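# Move the green block into the blue tray

## Task

Get the green block into the blue tray and leave it there. The task fails if the robot topples or finishes leaning, or if anything is knocked or pushed out of the work area.

## Robot and tools

ROBOT. A Rainbow Robotics RB-Y1: a two-wheeled base with two rear casters (0.58 m wide, 0.10 m ahead of the drive axle, 0.57 m behind, sweeping a 0.58 m radius when spinning in place), a folding leg and torso, a head camera and two 7-joint arms, each with a parallel gripper and a wrist camera whose case sticks out sideways and can strike things. The base cannot move sideways.

FRAMES. All positions are in metres. The base frame sits on the floor midway between the drive wheels: x forward, y left, z up. The chest, left_hand and right_hand lines are in this frame. A hand point lies between the finger pads, 0.03 m short of the fingertips; the fingers point along the hand's -z axis and close along its x axis. The odometry frame is the base frame at the start. base_odometry only counts wheel turns, so slipping or being shoved is not seen correctly. Heading is in rad, positive to the left.

move. One action per call; it returns the state plus the images requested in "cameras" (head_camera, left_wrist_camera, right_wrist_camera or all). A call with no action just reports. An action is: base and/or joints (plus optional min_time_s and contact_limits); or target alone or with min_time_s; or contact_limits alone.
- base: one velocity command {"x_m_s", "turn_rad_s", "for_s"}. x_m_s is forward speed in m/s (0.005 to 1.5 either sign, or 0); turn_rad_s is turn rate in rad/s, positive to the left (0.02 to 1.509 either sign, or 0); for_s is duration in s (0.1 to 5). Missing velocities are 0. It is a relative motion from wherever the robot is: distance is roughly speed times for_s, slower if too short to reach speed (acceleration 0.4 m/s², turns 0.5 rad/s²). Combined forward and turn speeds give a curved path.
- joints: absolute angle targets keyed by joint name, in rad (grippers in m of opening). Ranges: torso_squat_rad 0 to 1.2 (higher lowers the chest), torso_shift_rad -0.3 to 0.6 (hips forward), torso_pitch_rad -0.2 to 1.4 (bow forward), torso_yaw_rad -1.5 to 1.5 (left positive; lift both arms outward 0.2 rad first). Arms: shoulder_pitch -2.356 to 2.356 (negative swings forward/up); left shoulder_roll 0 to 3.141 and right -3.141 to 0 (outward lift); shoulder_yaw ±2.094; elbow -2.617 to 0.01 (negative bends); forearm_roll ±3.141; wrist_pitch -1.57 to 1.919; hand_roll ±2.705; gripper_m 0 to 0.1. head_pan_rad ±0.523 (left positive), head_tilt_rad -0.35 to 1.57 (down positive). The torso also obeys combined limits: squat+shift ≤ 1.52; squat-shift+pitch ≤ 1.57; shift+0.5 pitch-0.4 squat ≤ 0.7; shift+0.3 pitch-0.5 squat ≤ 0.39.
- target: one hand's absolute pose, {"side": "left"|"right", "x", "y", "z" in m in the base frame (-3 to 3), "quat_wxyz": four numbers w,x,y,z in the same convention the hand lines print}. It is solved once into joint angles, so the hand follows an arc; split long moves into shorter steps. Rejected if an earlier move is still running.
- min_time_s: 0.1 to 8 s, the least duration of arm, head and torso motions.
- contact_limits: gripper squeeze current per side (left_gripper_m, right_gripper_m) in mA, 200 to 672.5; starts at 672.5 and persists.
- blocking: true/default waits until all motion stops; false returns in about 0.5 s while motion continues.
Unknown keys make a call invalid; out-of-range values get it refused, and a refusal (or an unplanned stop) cancels the remaining robot calls in that reply.

wait(seconds 0 to 10, cameras) lets time pass and returns the state, ending early once running moves settle. stop(cameras) brakes everything still moving. zoom_image(camera, region [x0,y0,x1,y1] pixels, at most 504 square) enlarges part of the newest image; the head image is 896x504, wrist images 644x364. read_manual gives licence text only. finished_scene ends the scene irreversibly; the block must stay in the tray without the robot.

RESULTS. "move" reads done or the worst status. Hand status: reached (within 10 mm and 2 degrees), short (with the error), or refused (with reason). Joint words: done, off_target (rested away from target, may still push), not_followed (collision check held the arm back), time_out, contact_stop (torso only), limit_stop_at_<name> (built-in guard), torque_fault, limit_stop_at_motor_heat. A stop on one joint of the torso or of an arm halts that whole group. Base done only means the velocity was sent, not that the robot moved. lidar_m lists 12 distances, sector 1 ahead then counter-clockwise, at 0.23 m height; "-" means nothing seen. motor_effort gives wheel effort in percent (bracket = peak); high effort at rest suggests pushing on something. wheel_motors_off 1 means the wheels are disabled for 2 s. Joint torques, external torques, wrist force/torque and motor temperatures are noisy, offset estimates.

GRASPING. To hold the block, command an opening at least 0.005 m under its width; off_target or done are both normal then. Lower contact_limits for gentler grip.

AVOID. Do not drive fast into furniture or let the upper body catch under a table edge; the robot can tip. Avoid fast bending or rising with arms stretched forward or a load, and hard stops while driving bowed. Never let the two arms collide or press together, and do not close a gripper on the other hand. Don't drop the block from height, slam or shove things, or leave an arm straining (heat above 80 °C brakes the arm). Excess joint torque triggers a 10 s freeze. Time spent thinking also elapses in the scene.

Each tool is called after "Emit:" by a JSON object that holds its "method" and its "body".

## Session

Emit:
{"method": "move", "body": {}}

Scene clock: 0.00 s.
Joint torques (N m): no reading
External joint torques (N m): no reading
Motor temperatures (°C): left_arm=[41 34 30 38 37 35 36] | right_arm=[39 40 28 31 40 39 39]
Wrist force (N): no reading
Wrist torque (N m): no reading
Wrist force, peak (N): no reading
base_odometry: x=+0.000 y=+0.000 heading=+0.000
lidar_m: 2.61 2.75 2.37 2.41 2.96 2.63 2.64 2.10 1.39 1.38 2.25 2.50
base_status: not commanded
joint_positions: torso_squat_rad=+0.350 torso_shift_rad=+0.000 torso_pitch_rad=+0.000 torso_yaw_rad=+0.000 left_shoulder_pitch_rad=+0.030 left_shoulder_roll_rad=+0.020 left_shoulder_yaw_rad=+0.037 left_elbow_rad=-0.264 left_forearm_roll_rad=+0.030 left_wrist_pitch_rad=-0.006 left_hand_roll_rad=+0.032 left_gripper_m=+0.099 right_shoulder_pitch_rad=+0.024 right_shoulder_roll_rad=-0.015 right_shoulder_yaw_rad=+0.007 right_elbow_rad=-0.152 right_forearm_roll_rad=+0.000 right_wrist_pitch_rad=-0.031 right_hand_roll_rad=+0.023 right_gripper_m=+0.100 head_pan_rad=+0.000 head_tilt_rad=+0.400
joint_status: not commanded
wheel_motors_off: 0
motor_effort: left_wheel=+1 right_wheel=+0
chest: x=-0.2280 y=-0.0008 z=+1.2475 quat_wxyz=(+1.000, +0.000, +0.000, +0.000) (m; base frame)
left_hand: x=-0.1202 y=+0.2412 z=+0.5712 quat_wxyz=(+0.991, +0.010, -0.121, +0.053) (m; base frame)
right_hand: x=-0.1642 y=-0.2317 z=+0.5653 quat_wxyz=(+0.997, -0.008, -0.080, +0.011) (m; base frame)
pictures: head_camera, left_wrist_camera, right_wrist_camera

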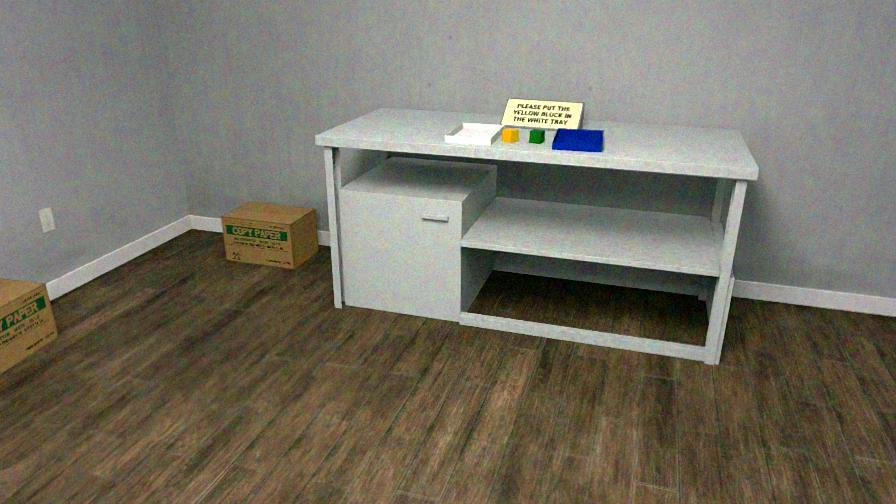

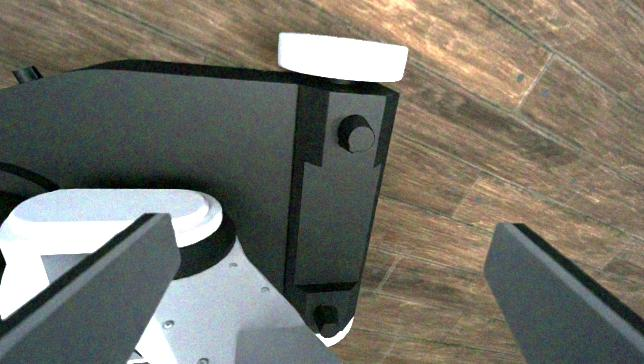

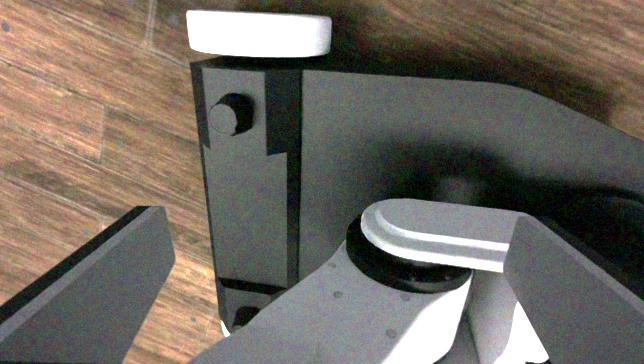

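Emit:
{"method": "move", "body": {"base": {"x_m_s": 0.6, "for_s": 2.6}, "joints": {"head_tilt_rad": 0.55}, "cameras": ["head_camera"]}}

Scene clock: 19.57 s.
Joint torques (N m): left_arm=[-1.14 0.88 -0.29 -1.04 0.19 -0.61 -0.09] | right_arm=[-1.06 -0.06 -0.16 -0.2 0.26 -0.75 0.06]
External joint torques (N m): left_arm=[1.1 -0.01 -0.37 0.34 0.18 -0.03 -0.07] | right_arm=[0.18 0.84 -0.12 -0.02 0.23 -0.37 0.05]
Wrist force (N): left_arm=[2.0 1.9 -3.9] | right_arm=[0.2 1.2 -6.0]
Wrist torque (N m): left_arm=[-0.13 0.36 0.25] | right_arm=[-0.12 0.06 -0.05]
Wrist force, peak (N): left_arm=[2.2 2.0 -4.0] | right_arm=[0.2 1.0 -6.5]
move: done
base_odometry: x=+1.560 y=+0.000 heading=+0.000
lidar_m: 1.06 1.25 1.87 1.96 2.26 4.12 4.14 2.18 2.35 2.37 1.33 1.68
base_status: done (sent for 2.6 of 2.6 s)
joint_positions: torso_squat_rad=+0.350 torso_shift_rad=+0.000 torso_pitch_rad=+0.000 torso_yaw_rad=+0.000 left_shoulder_pitch_rad=+0.030 left_shoulder_roll_rad=+0.020 left_shoulder_yaw_rad=+0.037 left_elbow_rad=-0.264 left_forearm_roll_rad=+0.030 left_wrist_pitch_rad=-0.006 left_hand_roll_rad=+0.032 left_gripper_m=+0.099 right_shoulder_pitch_rad=+0.024 right_shoulder_roll_rad=-0.015 right_shoulder_yaw_rad=+0.007 right_elbow_rad=-0.152 right_forearm_roll_rad=+0.000 right_wrist_pitch_rad=-0.031 right_hand_roll_rad=+0.023 right_gripper_m=+0.100 head_pan_rad=+0.000 head_tilt_rad=+0.550
joint_status: all done
wheel_motors_off: 0
motor_effort: left_wheel=-1(28) right_wheel=+1(28)
chest: x=-0.2280 y=-0.0008 z=+1.2475 quat_wxyz=(+1.000, +0.000, +0.000, +0.000) (m; base frame)
left_hand: x=-0.1201 y=+0.2412 z=+0.5712 quat_wxyz=(+0.991, +0.010, -0.121, +0.053) (m; base frame)
right_hand: x=-0.1641 y=-0.2317 z=+0.5653 quat_wxyz=(+0.997, -0.008, -0.080, +0.011) (m; base frame)
pictures: head_camera

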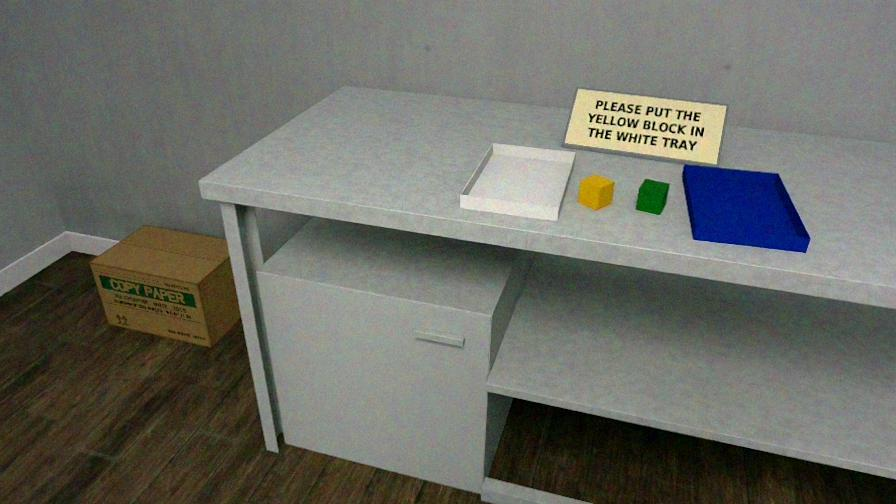

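Emit:
{"method": "move", "body": {"base": {"turn_rad_s": -0.3, "for_s": 0.8}, "joints": {"torso_pitch_rad": 0.4, "left_shoulder_pitch_rad": -0.4, "left_shoulder_roll_rad": 0.25, "head_tilt_rad": 0.3}, "cameras": ["head_camera"]}}

Emit:
{"method": "zoom_image", "body": {"camera": "head_camera", "region": [340, 50, 740, 300]}}

Emit:
{"method": "move", "body": {"target": {"side": "right", "x": 0.25, "y": -0.25, "z": 1.12, "quat_wxyz": [1, 0, 0, 0]}, "min_time_s": 2.5, "cameras": ["head_camera", "right_wrist_camera"]}}

Scene clock: 40.10 s.
Joint torques (N m): left_arm=[-1.54 5.48 0.48 -0.53 0.21 -0.42 -0.17] | right_arm=[8.88 -0.68 -0.34 4.52 0.21 0.21 0.12]
External joint torques (N m): left_arm=[0.89 -1.18 -0.26 0.96 0.18 0.19 -0.16] | right_arm=[-1.02 0.23 -0.13 0.51 0.28 -0.21 0.13]
Wrist force (N): left_arm=[2.0 0.5 -3.5] | right_arm=[2.5 1.2 -5.6]
Wrist torque (N m): left_arm=[-0.03 0.36 0.27] | right_arm=[-0.15 0.17 -0.05]
Wrist force, peak (N): left_arm=[1.9 1.9 -4.1] | right_arm=[2.5 0.8 -6.5]
move: done
base_odometry: x=+1.560 y=+0.000 heading=-0.240
lidar_m: 1.05 1.11 1.94 1.87 2.27 3.55 4.10 3.13 2.19 2.35 1.35 1.40
base_status: done (sent for 0.8 of 0.8 s)
joint_positions: torso_squat_rad=+0.350 torso_shift_rad=+0.000 torso_pitch_rad=+0.400 torso_yaw_rad=+0.000 left_shoulder_pitch_rad=-0.400 left_shoulder_roll_rad=+0.250 left_shoulder_yaw_rad=+0.037 left_elbow_rad=-0.264 left_forearm_roll_rad=+0.030 left_wrist_pitch_rad=-0.006 left_hand_roll_rad=+0.032 left_gripper_m=+0.099 right_shoulder_pitch_rad=+0.024 right_shoulder_roll_rad=-0.015 right_shoulder_yaw_rad=+0.007 right_elbow_rad=-0.152 right_forearm_roll_rad=+0.000 right_wrist_pitch_rad=-0.031 right_hand_roll_rad=+0.023 right_gripper_m=+0.100 head_pan_rad=+0.000 head_tilt_rad=+0.300
joint_status: all done
wheel_motors_off: 0
motor_effort: left_wheel=+0(25) right_wheel=-6(33)
chest: x=-0.1075 y=-0.0008 z=+1.2231 quat_wxyz=(+0.980, +0.000, +0.199, +0.000) (m; base frame)
left_hand: x=+0.0590 y=+0.3736 z=+0.5606 quat_wxyz=(+0.985, +0.100, -0.136, -0.033) (m; base frame)
right_hand: x=-0.3144 y=-0.2317 z=+0.5699 quat_wxyz=(+0.993, -0.006, +0.120, +0.013) (m; base frame)
pictures: head_camera

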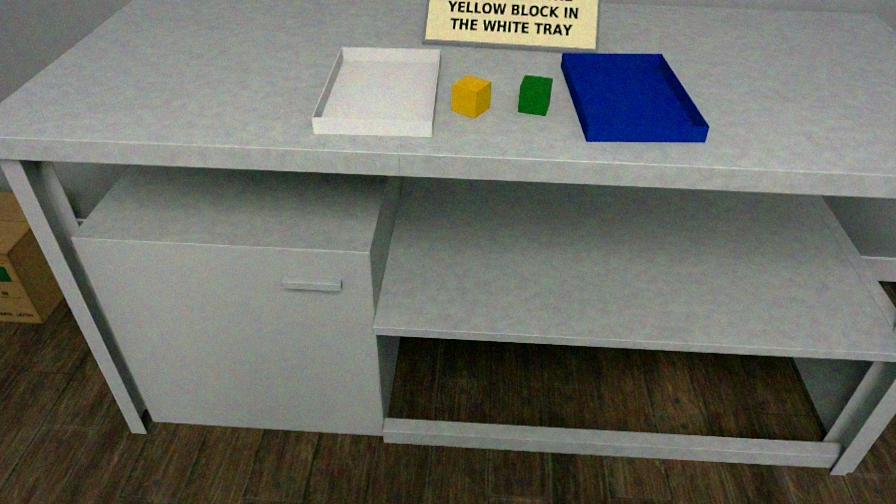

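Scaled by 1.260 from the camera's 896x504 image, which has a finer 1280x720 frame.

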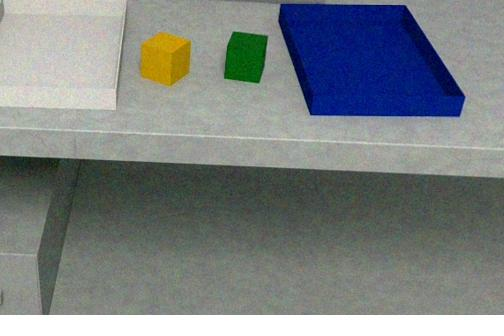

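Scene clock: 42.93 s.
Joint torques (N m): left_arm=[-1.88 5.55 0.29 -0.73 0.29 -0.61 -0.05] | right_arm=[-12.24 -2.58 -9.38 4.38 0.55 -0.19 -0.01]
External joint torques (N m): left_arm=[0.53 -1.11 -0.45 0.77 0.26 0 -0.04] | right_arm=[1.8 1.13 -1.4 -0.03 0.34 -0.17 -0.01]
Wrist force (N): left_arm=[1.8 0.7 -3.6] | right_arm=[0.9 1.3 -5.6]
Wrist torque (N m): left_arm=[-0.05 0.35 0.28] | right_arm=[-0.19 0.08 0.08]
Wrist force, peak (N): left_arm=[2.1 0.6 -3.7] | right_arm=[-1.3 2.6 -6.4]
move: done
base_odometry: x=+1.560 y=+0.000 heading=-0.240
lidar_m: 1.04 1.12 1.95 1.87 2.26 3.56 4.10 3.12 2.20 2.36 1.34 1.39
base_status: not commanded
joint_positions: torso_squat_rad=+0.350 torso_shift_rad=+0.000 torso_pitch_rad=+0.400 torso_yaw_rad=+0.000 left_shoulder_pitch_rad=-0.400 left_shoulder_roll_rad=+0.250 left_shoulder_yaw_rad=+0.037 left_elbow_rad=-0.264 left_forearm_roll_rad=+0.030 left_wrist_pitch_rad=-0.006 left_hand_roll_rad=+0.032 left_gripper_m=+0.099 right_shoulder_pitch_rad=+0.358 right_shoulder_roll_rad=-2.386 right_shoulder_yaw_rad=-0.712 right_elbow_rad=-2.039 right_forearm_roll_rad=-2.070 right_wrist_pitch_rad=+1.108 right_hand_roll_rad=-0.807 right_gripper_m=+0.100 head_pan_rad=+0.000 head_tilt_rad=+0.300
joint_status: all done
wheel_motors_off: 0
motor_effort: left_wheel=+0(2) right_wheel=-8(8)
chest: x=-0.1075 y=-0.0008 z=+1.2231 quat_wxyz=(+0.980, +0.000, +0.199, +0.000) (m; base frame)
left_hand: x=+0.0590 y=+0.3736 z=+0.5606 quat_wxyz=(+0.985, +0.100, -0.136, -0.033) (m; base frame)
right_hand: x=+0.2500 y=-0.2499 z=+1.1201 quat_wxyz=(+1.000, +0.000, +0.000, +0.000) (m; base frame)
right_hand_status: reached (checked arc, planned for 2.5 s): 0 mm and 0.0 deg off.
pictures: head_camera, right_wrist_camera

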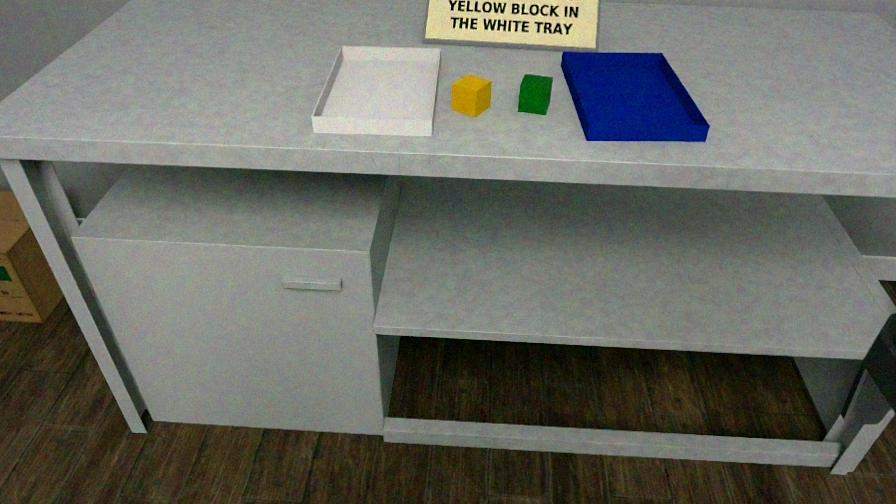

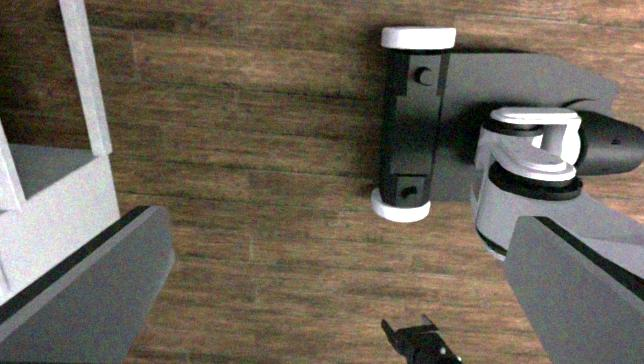

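Emit:
{"method": "move", "body": {"base": {"turn_rad_s": -0.1, "for_s": 0.6}, "joints": {"torso_pitch_rad": 0.6, "left_shoulder_pitch_rad": -0.6}}}

Emit:
{"method": "move", "body": {"target": {"side": "right", "x": 0.40, "y": -0.09, "z": 0.9, "quat_wxyz": [1, 0, 0, 0]}, "min_time_s": 2}}

Emit:
{"method": "move", "body": {"target": {"side": "right", "x": 0.36, "y": -0.15, "z": 1.1, "quat_wxyz": [1, 0, 0, 0]}, "min_time_s": 1.5}}

Emit:
{"method": "move", "body": {"base": {"x_m_s": 0.3, "for_s": 1.67}, "cameras": ["all"]}}

Scene clock: 92.47 s.
Joint torques (N m): left_arm=[-1.61 4.9 0.8 -0.35 0.23 -0.45 -0.04] | right_arm=[-12.71 -1.77 -8.59 3.03 0.2 0.04 -0.12]
External joint torques (N m): left_arm=[0.65 -0.78 0.17 1.07 0.21 0.15 -0.03] | right_arm=[1.65 0.71 -0.88 0.11 0.26 -0.22 -0.11]
Wrist force (N): left_arm=[2.2 0.7 -3.5] | right_arm=[1.6 1.0 -5.5]
Wrist torque (N m): left_arm=[-0.04 0.39 0.26] | right_arm=[-0.15 0.04 0.11]
Wrist force, peak (N): left_arm=[3.6 0.6 -3.4] | right_arm=[2.2 1.0 -6.3]
move: done
base_odometry: x=+1.560 y=+0.000 heading=-0.299
lidar_m: 1.05 1.08 1.98 1.88 1.98 3.31 4.11 3.29 2.21 2.35 2.41 1.34
base_status: done (sent for 0.6 of 0.6 s)
joint_positions: torso_squat_rad=+0.350 torso_shift_rad=+0.000 torso_pitch_rad=+0.600 torso_yaw_rad=+0.000 left_shoulder_pitch_rad=-0.600 left_shoulder_roll_rad=+0.250 left_shoulder_yaw_rad=+0.037 left_elbow_rad=-0.264 left_forearm_roll_rad=+0.030 left_wrist_pitch_rad=-0.007 left_hand_roll_rad=+0.032 left_gripper_m=+0.099 right_shoulder_pitch_rad=+0.358 right_shoulder_roll_rad=-2.386 right_shoulder_yaw_rad=-0.712 right_elbow_rad=-2.039 right_forearm_roll_rad=-2.070 right_wrist_pitch_rad=+1.108 right_hand_roll_rad=-0.807 right_gripper_m=+0.100 head_pan_rad=+0.000 head_tilt_rad=+0.300
joint_status: all done
wheel_motors_off: 0
motor_effort: left_wheel=+5(15) right_wheel=-2(21)
chest: x=-0.0533 y=-0.0008 z=+1.1934 quat_wxyz=(+0.955, +0.000, +0.296, +0.000) (m; base frame)
left_hand: x=+0.1266 y=+0.3412 z=+0.5172 quat_wxyz=(+0.986, +0.079, -0.133, -0.061) (m; base frame)
right_hand: x=+0.2767 y=-0.2499 z=+1.0215 quat_wxyz=(+0.995, +0.000, +0.100, +0.000) (m; base frame)
pictures: none

Scene clock: 94.80 s.
Joint torques (N m): left_arm=[-1.46 4.94 0.57 -0.41 0.21 -0.43 -0.01] | right_arm=[-20.79 6.28 -7.57 5.61 0.63 -0.25 -0.28]
External joint torques (N m): left_arm=[0.8 -0.74 -0.05 1.01 0.18 0.17 0] | right_arm=[2.29 -0.27 -1.18 1.57 0.45 -0.23 -0.28]
Wrist force (N): left_arm=[2.0 0.6 -3.4] | right_arm=[1.1 0.8 -5.2]
Wrist torque (N m): left_arm=[-0.04 0.35 0.27] | right_arm=[-0.12 0.09 0.10]
Wrist force, peak (N): left_arm=[2.0 0.9 -3.9] | right_arm=[2.2 0.8 -6.1]
move: done
base_odometry: x=+1.560 y=+0.000 heading=-0.299
lidar_m: 1.06 1.08 1.96 1.89 1.97 3.30 4.12 3.30 2.19 2.35 2.42 1.32
base_status: not commanded
joint_positions: torso_squat_rad=+0.350 torso_shift_rad=+0.000 torso_pitch_rad=+0.600 torso_yaw_rad=+0.000 left_shoulder_pitch_rad=-0.600 left_shoulder_roll_rad=+0.250 left_shoulder_yaw_rad=+0.037 left_elbow_rad=-0.264 left_forearm_roll_rad=+0.030 left_wrist_pitch_rad=-0.007 left_hand_roll_rad=+0.032 left_gripper_m=+0.099 right_shoulder_pitch_rad=+0.807 right_shoulder_roll_rad=-3.118 right_shoulder_yaw_rad=-0.928 right_elbow_rad=-1.402 right_forearm_roll_rad=-2.067 right_wrist_pitch_rad=+0.801 right_hand_roll_rad=-0.970 right_gripper_m=+0.100 head_pan_rad=+0.000 head_tilt_rad=+0.300
joint_status: all done
wheel_motors_off: 0
motor_effort: left_wheel=+6(6) right_wheel=-2(2)
chest: x=-0.0533 y=-0.0008 z=+1.1935 quat_wxyz=(+0.955, +0.000, +0.295, +0.000) (m; base frame)
left_hand: x=+0.1266 y=+0.3412 z=+0.5172 quat_wxyz=(+0.986, +0.079, -0.133, -0.061) (m; base frame)
right_hand: x=+0.3997 y=-0.0899 z=+0.9002 quat_wxyz=(+1.000, +0.001, -0.001, +0.000) (m; base frame)
right_hand_status: reached (checked arc, planned for 2.0 s): 0 mm and 0.1 deg off.
pictures: none

Scene clock: 96.63 s.
Joint torques (N m): left_arm=[-1.52 4.91 0.26 -0.56 0.15 -0.4 0.06] | right_arm=[-18.15 2.05 -9.27 4.32 0.37 -0.23 0.18]
External joint torques (N m): left_arm=[0.74 -0.78 -0.37 0.86 0.13 0.2 0.07] | right_arm=[-0.06 1.14 -1.3 -0.79 0.15 -0.22 0.18]
Wrist force (N): left_arm=[2.0 0.8 -3.6] | right_arm=[0.7 1.0 -5.5]
Wrist torque (N m): left_arm=[-0.06 0.37 0.27] | right_arm=[-0.10 0.06 -0.09]
Wrist force, peak (N): left_arm=[2.3 0.7 -3.7] | right_arm=[0.6 1.5 -6.3]
move: done
base_odometry: x=+1.560 y=+0.000 heading=-0.299
lidar_m: 1.05 1.08 1.97 1.89 1.97 3.30 4.11 3.27 2.21 2.35 2.42 1.33
base_status: not commanded
joint_positions: torso_squat_rad=+0.350 torso_shift_rad=+0.000 torso_pitch_rad=+0.600 torso_yaw_rad=+0.000 left_shoulder_pitch_rad=-0.600 left_shoulder_roll_rad=+0.250 left_shoulder_yaw_rad=+0.037 left_elbow_rad=-0.264 left_forearm_roll_rad=+0.030 left_wrist_pitch_rad=-0.007 left_hand_roll_rad=+0.032 left_gripper_m=+0.099 right_shoulder_pitch_rad=+0.308 right_shoulder_roll_rad=-2.669 right_shoulder_yaw_rad=-0.947 right_elbow_rad=-1.789 right_forearm_roll_rad=-2.172 right_wrist_pitch_rad=+1.168 right_hand_roll_rad=-0.932 right_gripper_m=+0.100 head_pan_rad=+0.000 head_tilt_rad=+0.300
joint_status: all done
wheel_motors_off: 0
motor_effort: left_wheel=+6(7) right_wheel=-2(2)
chest: x=-0.0533 y=-0.0008 z=+1.1935 quat_wxyz=(+0.955, +0.000, +0.295, +0.000) (m; base frame)
left_hand: x=+0.1266 y=+0.3413 z=+0.5172 quat_wxyz=(+0.986, +0.079, -0.133, -0.061) (m; base frame)
right_hand: x=+0.3601 y=-0.1500 z=+1.0999 quat_wxyz=(+1.000, +0.000, +0.000, +0.000) (m; base frame)
right_hand_status: reached (checked arc, planned for 1.5 s): 0 mm and 0.0 deg off.
pictures: none

Scene clock: 99.60 s.
Joint torques (N m): left_arm=[-1.04 4.99 0.26 -0.74 0.32 -0.44 -0.18] | right_arm=[-17.38 1.26 -9.38 4.91 0.44 -0.25 0.29]
External joint torques (N m): left_arm=[1.21 -0.7 -0.36 0.68 0.29 0.15 -0.17] | right_arm=[0.71 0.36 -1.4 -0.2 0.22 -0.24 0.29]
Wrist force (N): left_arm=[2.2 0.7 -3.7] | right_arm=[1.1 0.5 -5.7]
Wrist torque (N m): left_arm=[-0.04 0.38 0.26] | right_arm=[-0.05 0.12 -0.07]
Wrist force, peak (N): left_arm=[2.6 0.8 -3.7] | right_arm=[1.1 1.2 -6.3]
move: done
base_odometry: x=+2.038 y=-0.147 heading=-0.299
lidar_m: 0.70 0.58 0.79 1.91 1.97 3.01 4.61 2.65 2.44 2.35 1.02 1.22
base_status: done (sent for 1.67 of 1.67 s)
joint_positions: torso_squat_rad=+0.350 torso_shift_rad=+0.000 torso_pitch_rad=+0.600 torso_yaw_rad=+0.000 left_shoulder_pitch_rad=-0.600 left_shoulder_roll_rad=+0.250 left_shoulder_yaw_rad=+0.037 left_elbow_rad=-0.264 left_forearm_roll_rad=+0.030 left_wrist_pitch_rad=-0.007 left_hand_roll_rad=+0.032 left_gripper_m=+0.099 right_shoulder_pitch_rad=+0.308 right_shoulder_roll_rad=-2.669 right_shoulder_yaw_rad=-0.947 right_elbow_rad=-1.789 right_forearm_roll_rad=-2.172 right_wrist_pitch_rad=+1.168 right_hand_roll_rad=-0.932 right_gripper_m=+0.100 head_pan_rad=+0.000 head_tilt_rad=+0.300
joint_status: not commanded
wheel_motors_off: 0
motor_effort: left_wheel=-2(22) right_wheel=+0(26)
chest: x=-0.0533 y=-0.0008 z=+1.1935 quat_wxyz=(+0.955, +0.000, +0.295, +0.000) (m; base frame)
left_hand: x=+0.1266 y=+0.3412 z=+0.5172 quat_wxyz=(+0.986, +0.079, -0.133, -0.061) (m; base frame)
right_hand: x=+0.3600 y=-0.1500 z=+1.0999 quat_wxyz=(+1.000, +0.000, +0.000, +0.000) (m; base frame)
pictures: head_camera, left_wrist_camera, right_wrist_camera

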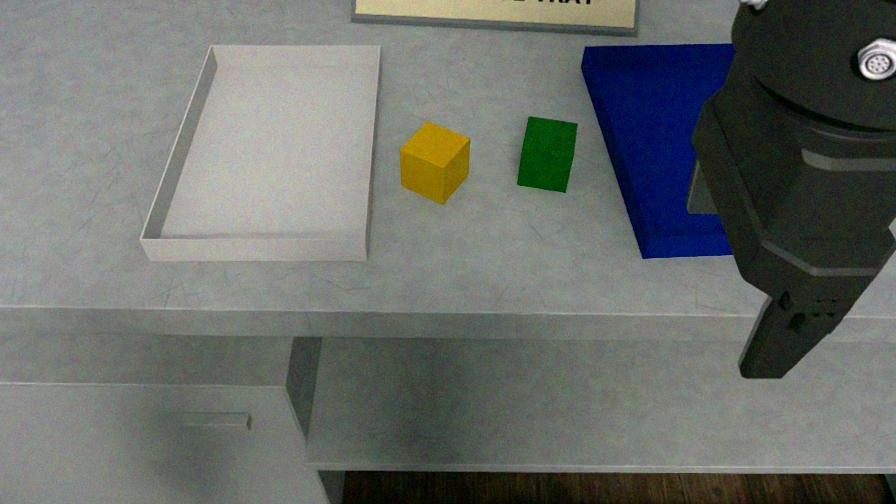

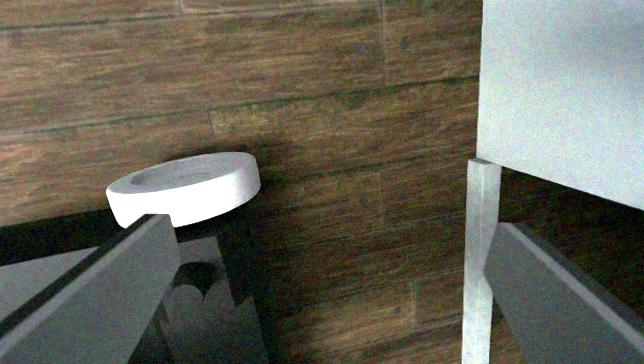

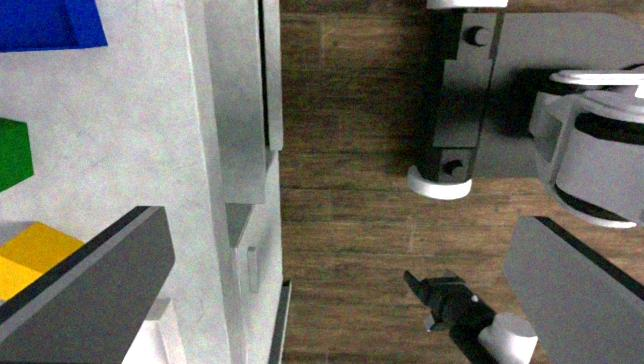

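Emit:
{"method": "move", "body": {"base": {"x_m_s": 0.2, "for_s": 1.1}, "cameras": ["head_camera", "right_wrist_camera"]}}

Emit:
{"method": "move", "body": {"target": {"side": "right", "x": 0.38, "y": -0.19, "z": 1.1, "quat_wxyz": [1, 0, 0, 0]}, "min_time_s": 1, "cameras": ["head_camera", "right_wrist_camera"]}}

Scene clock: 116.33 s.
Joint torques (N m): left_arm=[-1.46 4.89 0.57 -0.92 0.22 -0.47 -0.03] | right_arm=[-17.42 1.85 -9.08 4.82 0.46 -0.22 0.38]
External joint torques (N m): left_arm=[0.79 -0.79 -0.06 0.5 0.19 0.13 -0.02] | right_arm=[0.68 0.94 -1.1 -0.29 0.24 -0.21 0.38]
Wrist force (N): left_arm=[2.0 0.7 -3.4] | right_arm=[0.9 1.3 -5.2]
Wrist torque (N m): left_arm=[-0.03 0.37 0.26] | right_arm=[-0.12 0.08 -0.07]
Wrist force, peak (N): left_arm=[2.4 1.0 -3.7] | right_arm=[1.1 0.8 -6.3]
move: done
base_odometry: x=+2.248 y=-0.212 heading=-0.299
lidar_m: 0.71 0.36 0.46 1.94 1.98 2.72 4.83 2.64 2.45 2.38 0.94 0.99
base_status: done (sent for 1.1 of 1.1 s)
joint_positions: torso_squat_rad=+0.350 torso_shift_rad=+0.000 torso_pitch_rad=+0.600 torso_yaw_rad=+0.000 left_shoulder_pitch_rad=-0.600 left_shoulder_roll_rad=+0.250 left_shoulder_yaw_rad=+0.037 left_elbow_rad=-0.264 left_forearm_roll_rad=+0.030 left_wrist_pitch_rad=-0.007 left_hand_roll_rad=+0.032 left_gripper_m=+0.099 right_shoulder_pitch_rad=+0.308 right_shoulder_roll_rad=-2.669 right_shoulder_yaw_rad=-0.947 right_elbow_rad=-1.789 right_forearm_roll_rad=-2.172 right_wrist_pitch_rad=+1.168 right_hand_roll_rad=-0.932 right_gripper_m=+0.100 head_pan_rad=+0.000 head_tilt_rad=+0.300
joint_status: not commanded
wheel_motors_off: 0
motor_effort: left_wheel=-1(13) right_wheel=+0(22)
chest: x=-0.0533 y=-0.0008 z=+1.1934 quat_wxyz=(+0.955, +0.000, +0.296, +0.000) (m; base frame)
left_hand: x=+0.1266 y=+0.3412 z=+0.5172 quat_wxyz=(+0.986, +0.079, -0.133, -0.061) (m; base frame)
right_hand: x=+0.3600 y=-0.1500 z=+1.0999 quat_wxyz=(+1.000, +0.000, +0.000, +0.000) (m; base frame)
pictures: head_camera, right_wrist_camera

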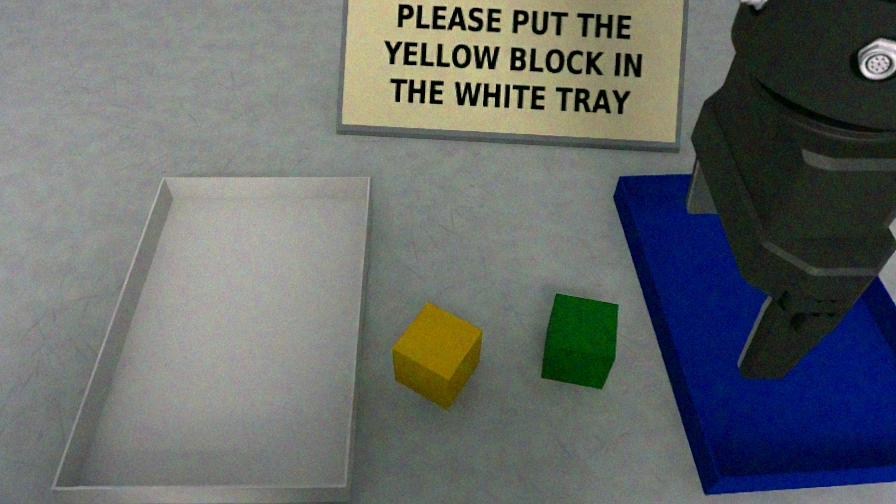

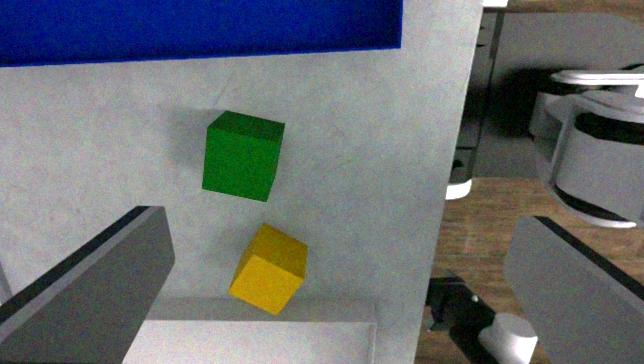

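Scene clock: 117.67 s.
Joint torques (N m): left_arm=[-1.51 4.68 0.37 -0.71 0.26 -0.3 0.01] | right_arm=[-15.59 1.21 -7.3 6.14 0.57 -0.04 0.27]
External joint torques (N m): left_arm=[0.75 -1.01 -0.26 0.71 0.23 0.3 0.02] | right_arm=[2.56 1.29 0.88 1.1 0.35 -0.02 0.27]
Wrist force (N): left_arm=[1.9 0.8 -3.5] | right_arm=[0.7 1.0 -5.9]
Wrist torque (N m): left_arm=[-0.05 0.35 0.27] | right_arm=[-0.12 0.05 -0.08]
Wrist force, peak (N): left_arm=[2.1 0.9 -3.9] | right_arm=[0.9 0.7 -6.3]
move: done
base_odometry: x=+2.248 y=-0.212 heading=-0.299
lidar_m: 0.68 0.37 0.47 1.93 1.97 2.74 4.81 2.66 2.46 2.38 0.96 1.00
base_status: not commanded
joint_positions: torso_squat_rad=+0.350 torso_shift_rad=+0.000 torso_pitch_rad=+0.600 torso_yaw_rad=+0.000 left_shoulder_pitch_rad=-0.600 left_shoulder_roll_rad=+0.250 left_shoulder_yaw_rad=+0.037 left_elbow_rad=-0.264 left_forearm_roll_rad=+0.030 left_wrist_pitch_rad=-0.007 left_hand_roll_rad=+0.032 left_gripper_m=+0.099 right_shoulder_pitch_rad=+0.334 right_shoulder_roll_rad=-2.600 right_shoulder_yaw_rad=-0.918 right_elbow_rad=-1.713 right_forearm_roll_rad=-2.158 right_wrist_pitch_rad=+1.204 right_hand_roll_rad=-0.800 right_gripper_m=+0.100 head_pan_rad=+0.000 head_tilt_rad=+0.300
joint_status: all done
wheel_motors_off: 0
motor_effort: left_wheel=-1(2) right_wheel=+0(1)
chest: x=-0.0533 y=-0.0008 z=+1.1935 quat_wxyz=(+0.955, +0.000, +0.295, +0.000) (m; base frame)
left_hand: x=+0.1266 y=+0.3412 z=+0.5172 quat_wxyz=(+0.986, +0.079, -0.133, -0.061) (m; base frame)
right_hand: x=+0.3799 y=-0.1898 z=+1.1002 quat_wxyz=(+1.000, +0.000, -0.001, +0.000) (m; base frame)
right_hand_status: reached (checked arc, planned for 1.0 s): 0 mm and 0.1 deg off.
pictures: head_camera, right_wrist_camera

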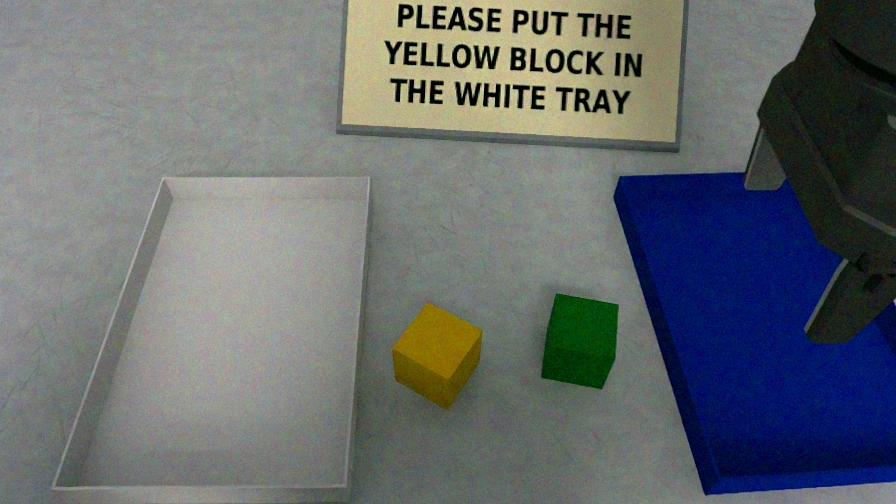

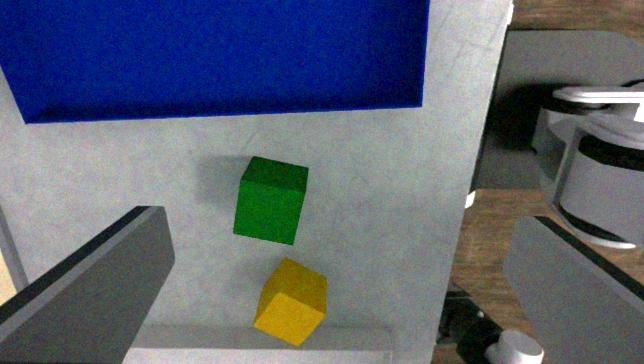

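Emit:
{"method": "zoom_image", "body": {"camera": "right_wrist_camera", "region": [200, 80, 360, 260]}}

Emit:
{"method": "zoom_image", "body": {"camera": "head_camera", "region": [500, 250, 700, 420]}}

Scaled by 2.800 from the camera's 644x364 image, which has a finer 1265x715 frame.

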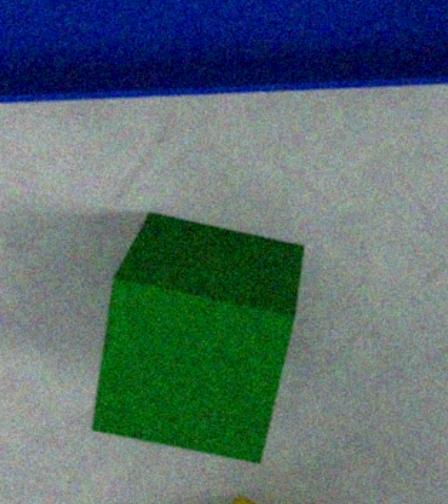

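Scaled by 2.520 from the camera's 896x504 image, which has a finer 1280x720 frame.

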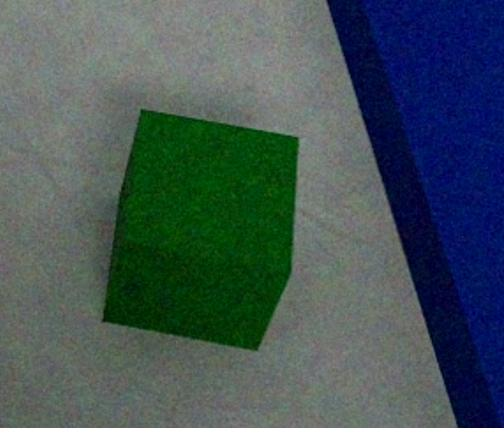

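Emit:
{"method": "move", "body": {"target": {"side": "right", "x": 0.428, "y": -0.098, "z": 1.05, "quat_wxyz": [0.9933, 0, 0, -0.1158]}, "min_time_s": 1.5, "cameras": ["head_camera", "right_wrist_camera"]}}

Emit:
{"method": "zoom_image", "body": {"camera": "right_wrist_camera", "region": [200, 40, 450, 260]}}

Scene clock: 139.87 s.
Joint torques (N m): left_arm=[-1.42 4.5 0.22 -0.78 0.19 -0.29 -0.12] | right_arm=[-20.63 4.98 -8.36 7 0.36 -0.43 -0.27]
External joint torques (N m): left_arm=[0.84 -1.18 -0.4 0.64 0.16 0.31 -0.11] | right_arm=[2.09 -0.22 -1.41 1.39 0.15 -0.41 -0.27]
Wrist force (N): left_arm=[1.9 0.6 -3.6] | right_arm=[0.4 1.4 -6.0]
Wrist torque (N m): left_arm=[-0.04 0.35 0.26] | right_arm=[-0.18 0.04 0.14]
Wrist force, peak (N): left_arm=[2.1 0.7 -3.8] | right_arm=[0.8 1.4 -6.5]
move: done
base_odometry: x=+2.248 y=-0.212 heading=-0.299
lidar_m: 0.69 0.35 0.46 1.94 1.97 2.73 4.83 2.65 2.43 2.38 0.94 1.00
base_status: not commanded
joint_positions: torso_squat_rad=+0.350 torso_shift_rad=+0.000 torso_pitch_rad=+0.600 torso_yaw_rad=+0.000 left_shoulder_pitch_rad=-0.600 left_shoulder_roll_rad=+0.250 left_shoulder_yaw_rad=+0.037 left_elbow_rad=-0.264 left_forearm_roll_rad=+0.030 left_wrist_pitch_rad=-0.007 left_hand_roll_rad=+0.032 left_gripper_m=+0.099 right_shoulder_pitch_rad=+0.528 right_shoulder_roll_rad=-2.980 right_shoulder_yaw_rad=-0.981 right_elbow_rad=-1.370 right_forearm_roll_rad=-2.254 right_wrist_pitch_rad=+1.118 right_hand_roll_rad=-1.040 right_gripper_m=+0.100 head_pan_rad=+0.000 head_tilt_rad=+0.300
joint_status: all done
wheel_motors_off: 0
motor_effort: left_wheel=-1(2) right_wheel=+0(1)
chest: x=-0.0533 y=-0.0008 z=+1.1935 quat_wxyz=(+0.955, +0.000, +0.295, +0.000) (m; base frame)
left_hand: x=+0.1266 y=+0.3412 z=+0.5172 quat_wxyz=(+0.986, +0.079, -0.133, -0.061) (m; base frame)
right_hand: x=+0.4271 y=-0.0977 z=+1.0502 quat_wxyz=(+0.993, +0.002, -0.003, -0.116) (m; base frame)
right_hand_status: reached (checked arc, planned for 1.5 s): 1 mm and 0.4 deg off.
pictures: head_camera, right_wrist_camera

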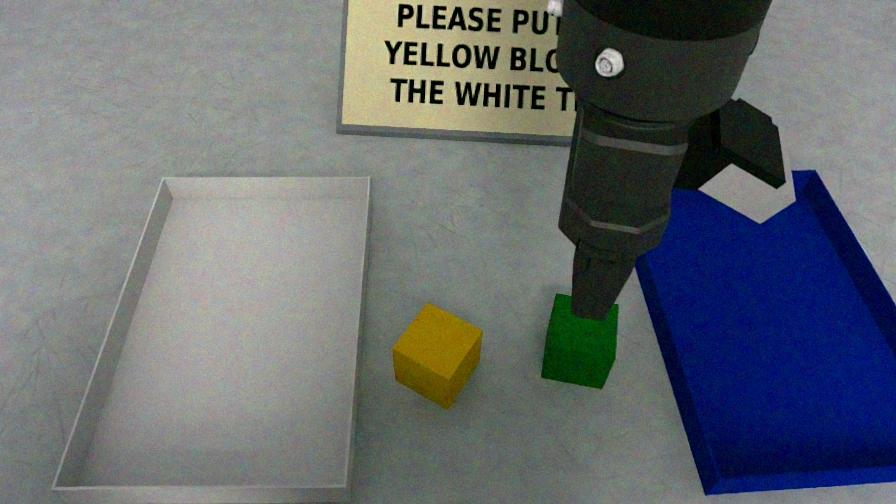

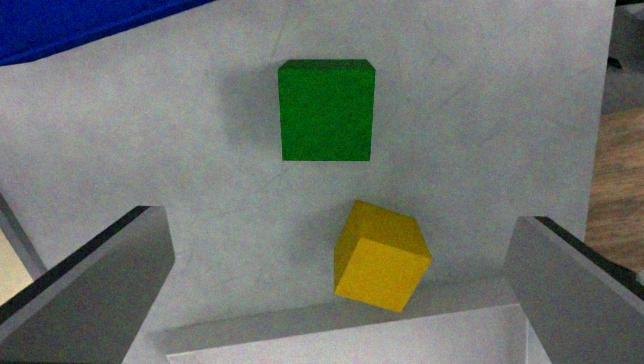

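Scaled by 2.016 from the camera's 644x364 image, which has a finer 1265x715 frame.

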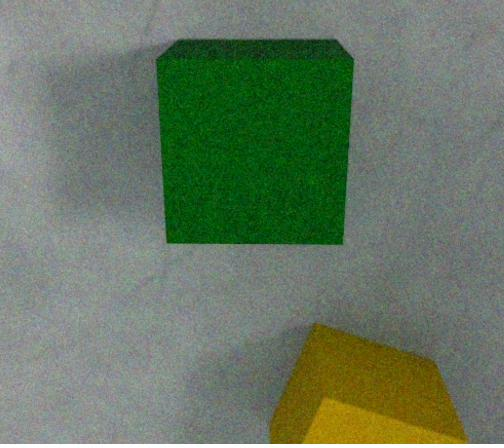

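Emit:
{"method": "move", "body": {"target": {"side": "right", "x": 0.4255, "y": -0.0975, "z": 0.95, "quat_wxyz": [0.9933, 0, 0, -0.1158]}, "min_time_s": 1.5, "cameras": ["head_camera", "right_wrist_camera"]}}

Scene clock: 146.80 s.
Joint torques (N m): left_arm=[-1.47 4.77 0.21 -0.7 0.29 -0.34 -0.14] | right_arm=[-21.89 5.2 -5.61 6.42 0.71 -0.52 -0.24]
External joint torques (N m): left_arm=[0.79 -0.92 -0.42 0.72 0.27 0.26 -0.13] | right_arm=[1.68 -1.17 0.8 1.53 0.53 -0.51 -0.24]
Wrist force (N): left_arm=[2.0 0.7 -3.5] | right_arm=[0.6 1.3 -5.5]
Wrist torque (N m): left_arm=[-0.05 0.36 0.26] | right_arm=[-0.17 0.03 0.12]
Wrist force, peak (N): left_arm=[2.3 0.7 -3.8] | right_arm=[0.5 1.9 -6.5]
move: done
base_odometry: x=+2.248 y=-0.212 heading=-0.299
lidar_m: 0.68 0.36 0.47 1.93 1.95 2.73 4.83 2.64 2.45 2.39 0.96 0.99
base_status: not commanded
joint_positions: torso_squat_rad=+0.350 torso_shift_rad=+0.000 torso_pitch_rad=+0.600 torso_yaw_rad=+0.000 left_shoulder_pitch_rad=-0.600 left_shoulder_roll_rad=+0.250 left_shoulder_yaw_rad=+0.037 left_elbow_rad=-0.264 left_forearm_roll_rad=+0.030 left_wrist_pitch_rad=-0.007 left_hand_roll_rad=+0.032 left_gripper_m=+0.099 right_shoulder_pitch_rad=+0.725 right_shoulder_roll_rad=-3.080 right_shoulder_yaw_rad=-0.938 right_elbow_rad=-1.328 right_forearm_roll_rad=-2.185 right_wrist_pitch_rad=+0.922 right_hand_roll_rad=-1.066 right_gripper_m=+0.100 head_pan_rad=+0.000 head_tilt_rad=+0.300
joint_status: all done
wheel_motors_off: 0
motor_effort: left_wheel=-1(2) right_wheel=+0(1)
chest: x=-0.0533 y=-0.0008 z=+1.1935 quat_wxyz=(+0.955, +0.000, +0.295, +0.000) (m; base frame)
left_hand: x=+0.1266 y=+0.3412 z=+0.5172 quat_wxyz=(+0.986, +0.079, -0.133, -0.061) (m; base frame)
right_hand: x=+0.4254 y=-0.0974 z=+0.9503 quat_wxyz=(+0.993, +0.000, +0.000, -0.116) (m; base frame)
right_hand_status: reached (checked arc, planned for 1.5 s): 0 mm and 0.1 deg off.
pictures: head_camera, right_wrist_camera

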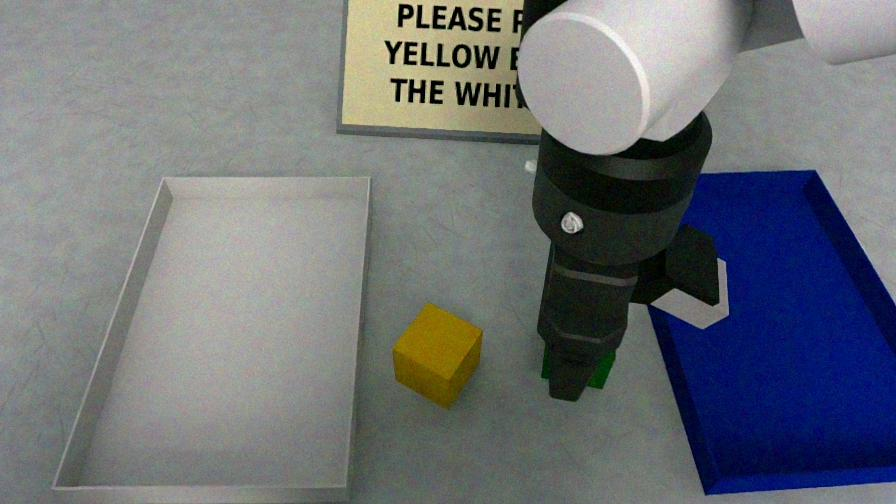

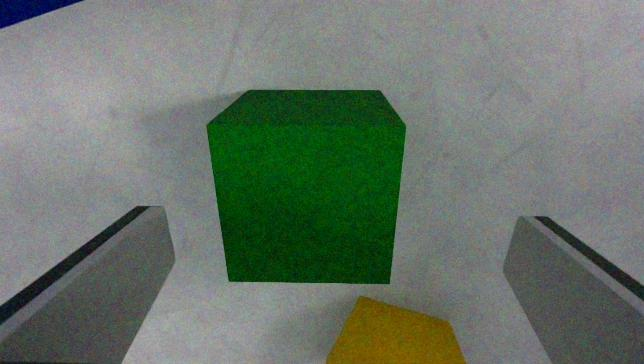

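Emit:
{"method": "move", "body": {"target": {"side": "right", "x": 0.4266, "y": -0.105, "z": 0.915, "quat_wxyz": [0.9933, 0, 0, -0.1158]}, "min_time_s": 1.2, "cameras": ["head_camera", "right_wrist_camera"]}}

Scene clock: 153.13 s.
Joint torques (N m): left_arm=[-1.4 4.67 0.17 -0.64 0.28 -0.37 -0.1] | right_arm=[-21.05 5.52 -5.36 5.89 0.69 -0.49 0.39]
External joint torques (N m): left_arm=[0.86 -1.02 -0.45 0.78 0.26 0.23 -0.09] | right_arm=[2.72 -1.12 0.73 1.2 0.52 -0.48 0.39]
Wrist force (N): left_arm=[1.9 0.8 -3.8] | right_arm=[0.4 0.9 -5.5]
Wrist torque (N m): left_arm=[-0.06 0.36 0.25] | right_arm=[-0.11 -0.02 -0.11]
Wrist force, peak (N): left_arm=[2.0 0.8 -3.9] | right_arm=[1.1 1.1 -6.1]
move: done
base_odometry: x=+2.248 y=-0.212 heading=-0.299
lidar_m: 0.68 0.37 0.47 1.93 1.96 2.72 4.83 2.63 2.46 2.39 0.95 1.00
base_status: not commanded
joint_positions: torso_squat_rad=+0.350 torso_shift_rad=+0.000 torso_pitch_rad=+0.600 torso_yaw_rad=+0.000 left_shoulder_pitch_rad=-0.600 left_shoulder_roll_rad=+0.250 left_shoulder_yaw_rad=+0.037 left_elbow_rad=-0.264 left_forearm_roll_rad=+0.030 left_wrist_pitch_rad=-0.007 left_hand_roll_rad=+0.032 left_gripper_m=+0.099 right_shoulder_pitch_rad=+0.806 right_shoulder_roll_rad=-3.109 right_shoulder_yaw_rad=-0.924 right_elbow_rad=-1.281 right_forearm_roll_rad=-2.168 right_wrist_pitch_rad=+0.865 right_hand_roll_rad=-1.048 right_gripper_m=+0.100 head_pan_rad=+0.000 head_tilt_rad=+0.300
joint_status: all done
wheel_motors_off: 0
motor_effort: left_wheel=-1(2) right_wheel=+1(1)
chest: x=-0.0533 y=-0.0008 z=+1.1935 quat_wxyz=(+0.955, +0.000, +0.295, +0.000) (m; base frame)
left_hand: x=+0.1266 y=+0.3412 z=+0.5172 quat_wxyz=(+0.986, +0.079, -0.133, -0.061) (m; base frame)
right_hand: x=+0.4266 y=-0.1049 z=+0.9153 quat_wxyz=(+0.993, +0.000, +0.000, -0.116) (m; base frame)
right_hand_status: reached (checked arc, planned for 1.2 s): 0 mm and 0.1 deg off.
pictures: head_camera, right_wrist_camera

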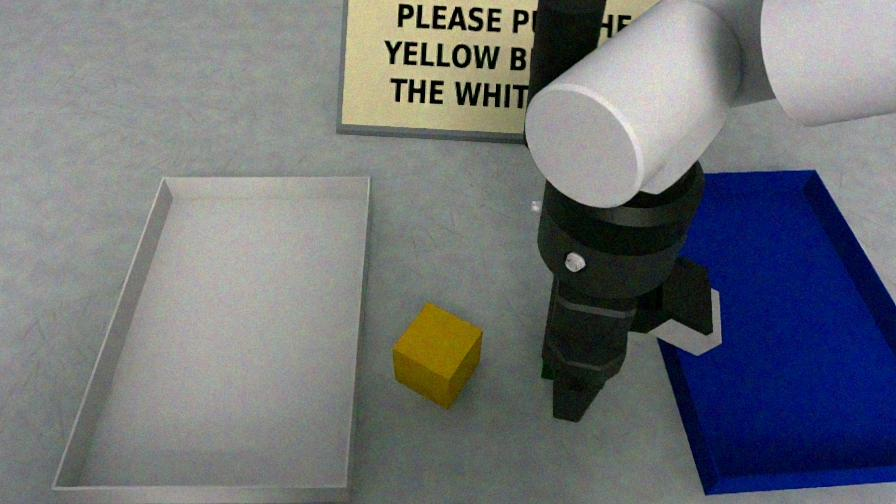

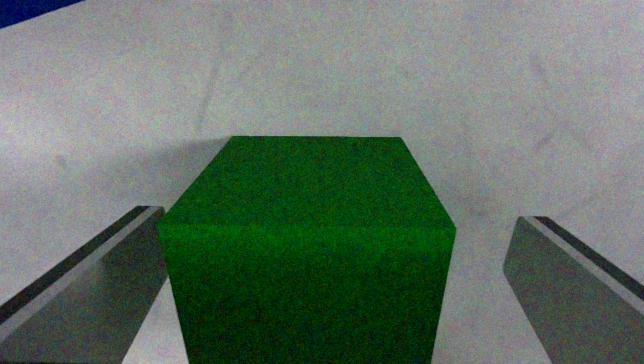

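Emit:
{"method": "move", "body": {"target": {"side": "right", "x": 0.432, "y": -0.109, "z": 0.914, "quat_wxyz": [0.9933, 0, 0, -0.1158]}, "min_time_s": 0.8}}

Emit:
{"method": "move", "body": {"joints": {"right_gripper_m": 0.03}, "cameras": ["head_camera", "right_wrist_camera"]}}

Scene clock: 160.73 s.
Joint torques (N m): left_arm=[-1.37 4.78 0.27 -0.7 0.27 -0.3 0.02] | right_arm=[-20.8 7.02 -7.3 6.09 -0.02 -0.12 0.03]
External joint torques (N m): left_arm=[0.88 -0.9 -0.35 0.72 0.25 0.3 0.04] | right_arm=[3.12 0.33 -1.27 1.33 -0.2 -0.11 0.03]
Wrist force (N): left_arm=[2.1 0.7 -3.9] | right_arm=[0.6 1.3 -5.5]
Wrist torque (N m): left_arm=[-0.04 0.37 0.26] | right_arm=[-0.16 0.04 -0.08]
Wrist force, peak (N): left_arm=[2.1 0.7 -3.9] | right_arm=[0.8 1.6 -6.0]
move: done
base_odometry: x=+2.248 y=-0.212 heading=-0.299
lidar_m: 0.67 0.37 0.47 1.94 1.97 2.75 4.83 2.66 2.45 2.37 0.94 1.01
base_status: not commanded
joint_positions: torso_squat_rad=+0.350 torso_shift_rad=+0.000 torso_pitch_rad=+0.600 torso_yaw_rad=+0.000 left_shoulder_pitch_rad=-0.600 left_shoulder_roll_rad=+0.250 left_shoulder_yaw_rad=+0.037 left_elbow_rad=-0.264 left_forearm_roll_rad=+0.030 left_wrist_pitch_rad=-0.007 left_hand_roll_rad=+0.032 left_gripper_m=+0.099 right_shoulder_pitch_rad=+0.820 right_shoulder_roll_rad=-3.109 right_shoulder_yaw_rad=-0.929 right_elbow_rad=-1.249 right_forearm_roll_rad=-2.174 right_wrist_pitch_rad=+0.876 right_hand_roll_rad=-1.021 right_gripper_m=+0.100 head_pan_rad=+0.000 head_tilt_rad=+0.300
joint_status: all done
wheel_motors_off: 0
motor_effort: left_wheel=-2(2) right_wheel=+0(1)
chest: x=-0.0533 y=-0.0008 z=+1.1935 quat_wxyz=(+0.955, +0.000, +0.295, +0.000) (m; base frame)
left_hand: x=+0.1266 y=+0.3412 z=+0.5172 quat_wxyz=(+0.986, +0.079, -0.133, -0.061) (m; base frame)
right_hand: x=+0.4319 y=-0.1091 z=+0.9142 quat_wxyz=(+0.993, +0.000, -0.001, -0.116) (m; base frame)
right_hand_status: reached (checked arc, planned for 0.8 s): 0 mm and 0.1 deg off.
pictures: none

Scene clock: 162.07 s.
Joint torques (N m): left_arm=[-1.38 4.98 0.68 -1 0.28 -0.43 -0.02] | right_arm=[-20.96 6.95 -7.48 5.87 0.12 -0.12 0.43]
External joint torques (N m): left_arm=[0.87 -0.71 0.05 0.42 0.25 0.17 -0.01] | right_arm=[2.96 0.26 -1.46 1.11 -0.06 -0.1 0.43]
Wrist force (N): left_arm=[1.9 0.5 -3.7] | right_arm=[0.5 1.3 -5.4]
Wrist torque (N m): left_arm=[-0.03 0.35 0.26] | right_arm=[-0.17 -0.04 -0.10]
Wrist force, peak (N): left_arm=[2.1 0.6 -3.9] | right_arm=[1.1 1.4 -5.9]
move: off_target
base_odometry: x=+2.248 y=-0.212 heading=-0.299
lidar_m: 0.67 0.36 0.44 1.93 1.98 2.73 4.82 2.64 2.46 2.37 0.95 1.01
base_status: not commanded
joint_positions: torso_squat_rad=+0.350 torso_shift_rad=+0.000 torso_pitch_rad=+0.600 torso_yaw_rad=+0.000 left_shoulder_pitch_rad=-0.600 left_shoulder_roll_rad=+0.250 left_shoulder_yaw_rad=+0.037 left_elbow_rad=-0.264 left_forearm_roll_rad=+0.030 left_wrist_pitch_rad=-0.007 left_hand_roll_rad=+0.032 left_gripper_m=+0.099 right_shoulder_pitch_rad=+0.820 right_shoulder_roll_rad=-3.109 right_shoulder_yaw_rad=-0.929 right_elbow_rad=-1.249 right_forearm_roll_rad=-2.174 right_wrist_pitch_rad=+0.876 right_hand_roll_rad=-1.021 right_gripper_m=+0.049 head_pan_rad=+0.000 head_tilt_rad=+0.300
joint_status: right_gripper_m off_target (ended at +0.049, target +0.030)
wheel_motors_off: 0
motor_effort: left_wheel=-2(2) right_wheel=+0(1)
chest: x=-0.0533 y=-0.0008 z=+1.1935 quat_wxyz=(+0.955, +0.000, +0.295, +0.000) (m; base frame)
left_hand: x=+0.1266 y=+0.3412 z=+0.5172 quat_wxyz=(+0.986, +0.079, -0.133, -0.061) (m; base frame)
right_hand: x=+0.4319 y=-0.1091 z=+0.9142 quat_wxyz=(+0.993, +0.000, -0.001, -0.116) (m; base frame)
pictures: head_camera, right_wrist_camera

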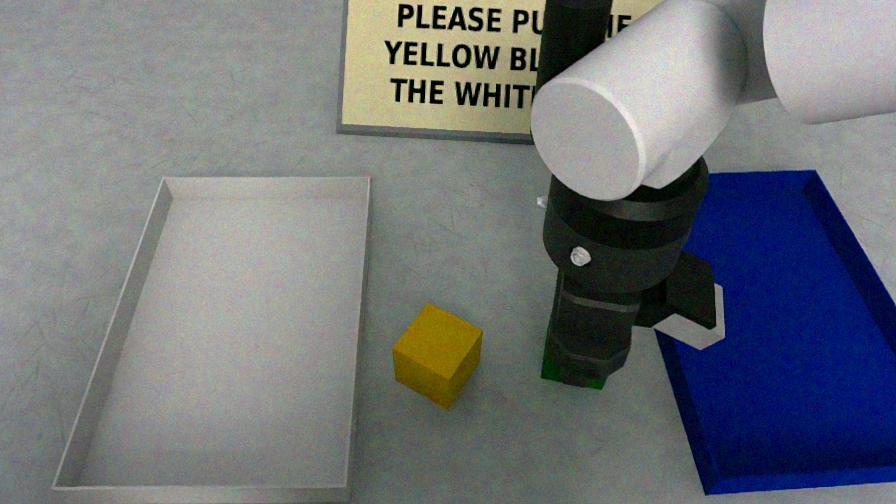

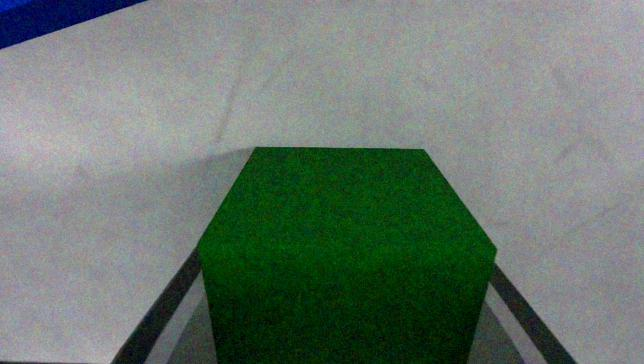

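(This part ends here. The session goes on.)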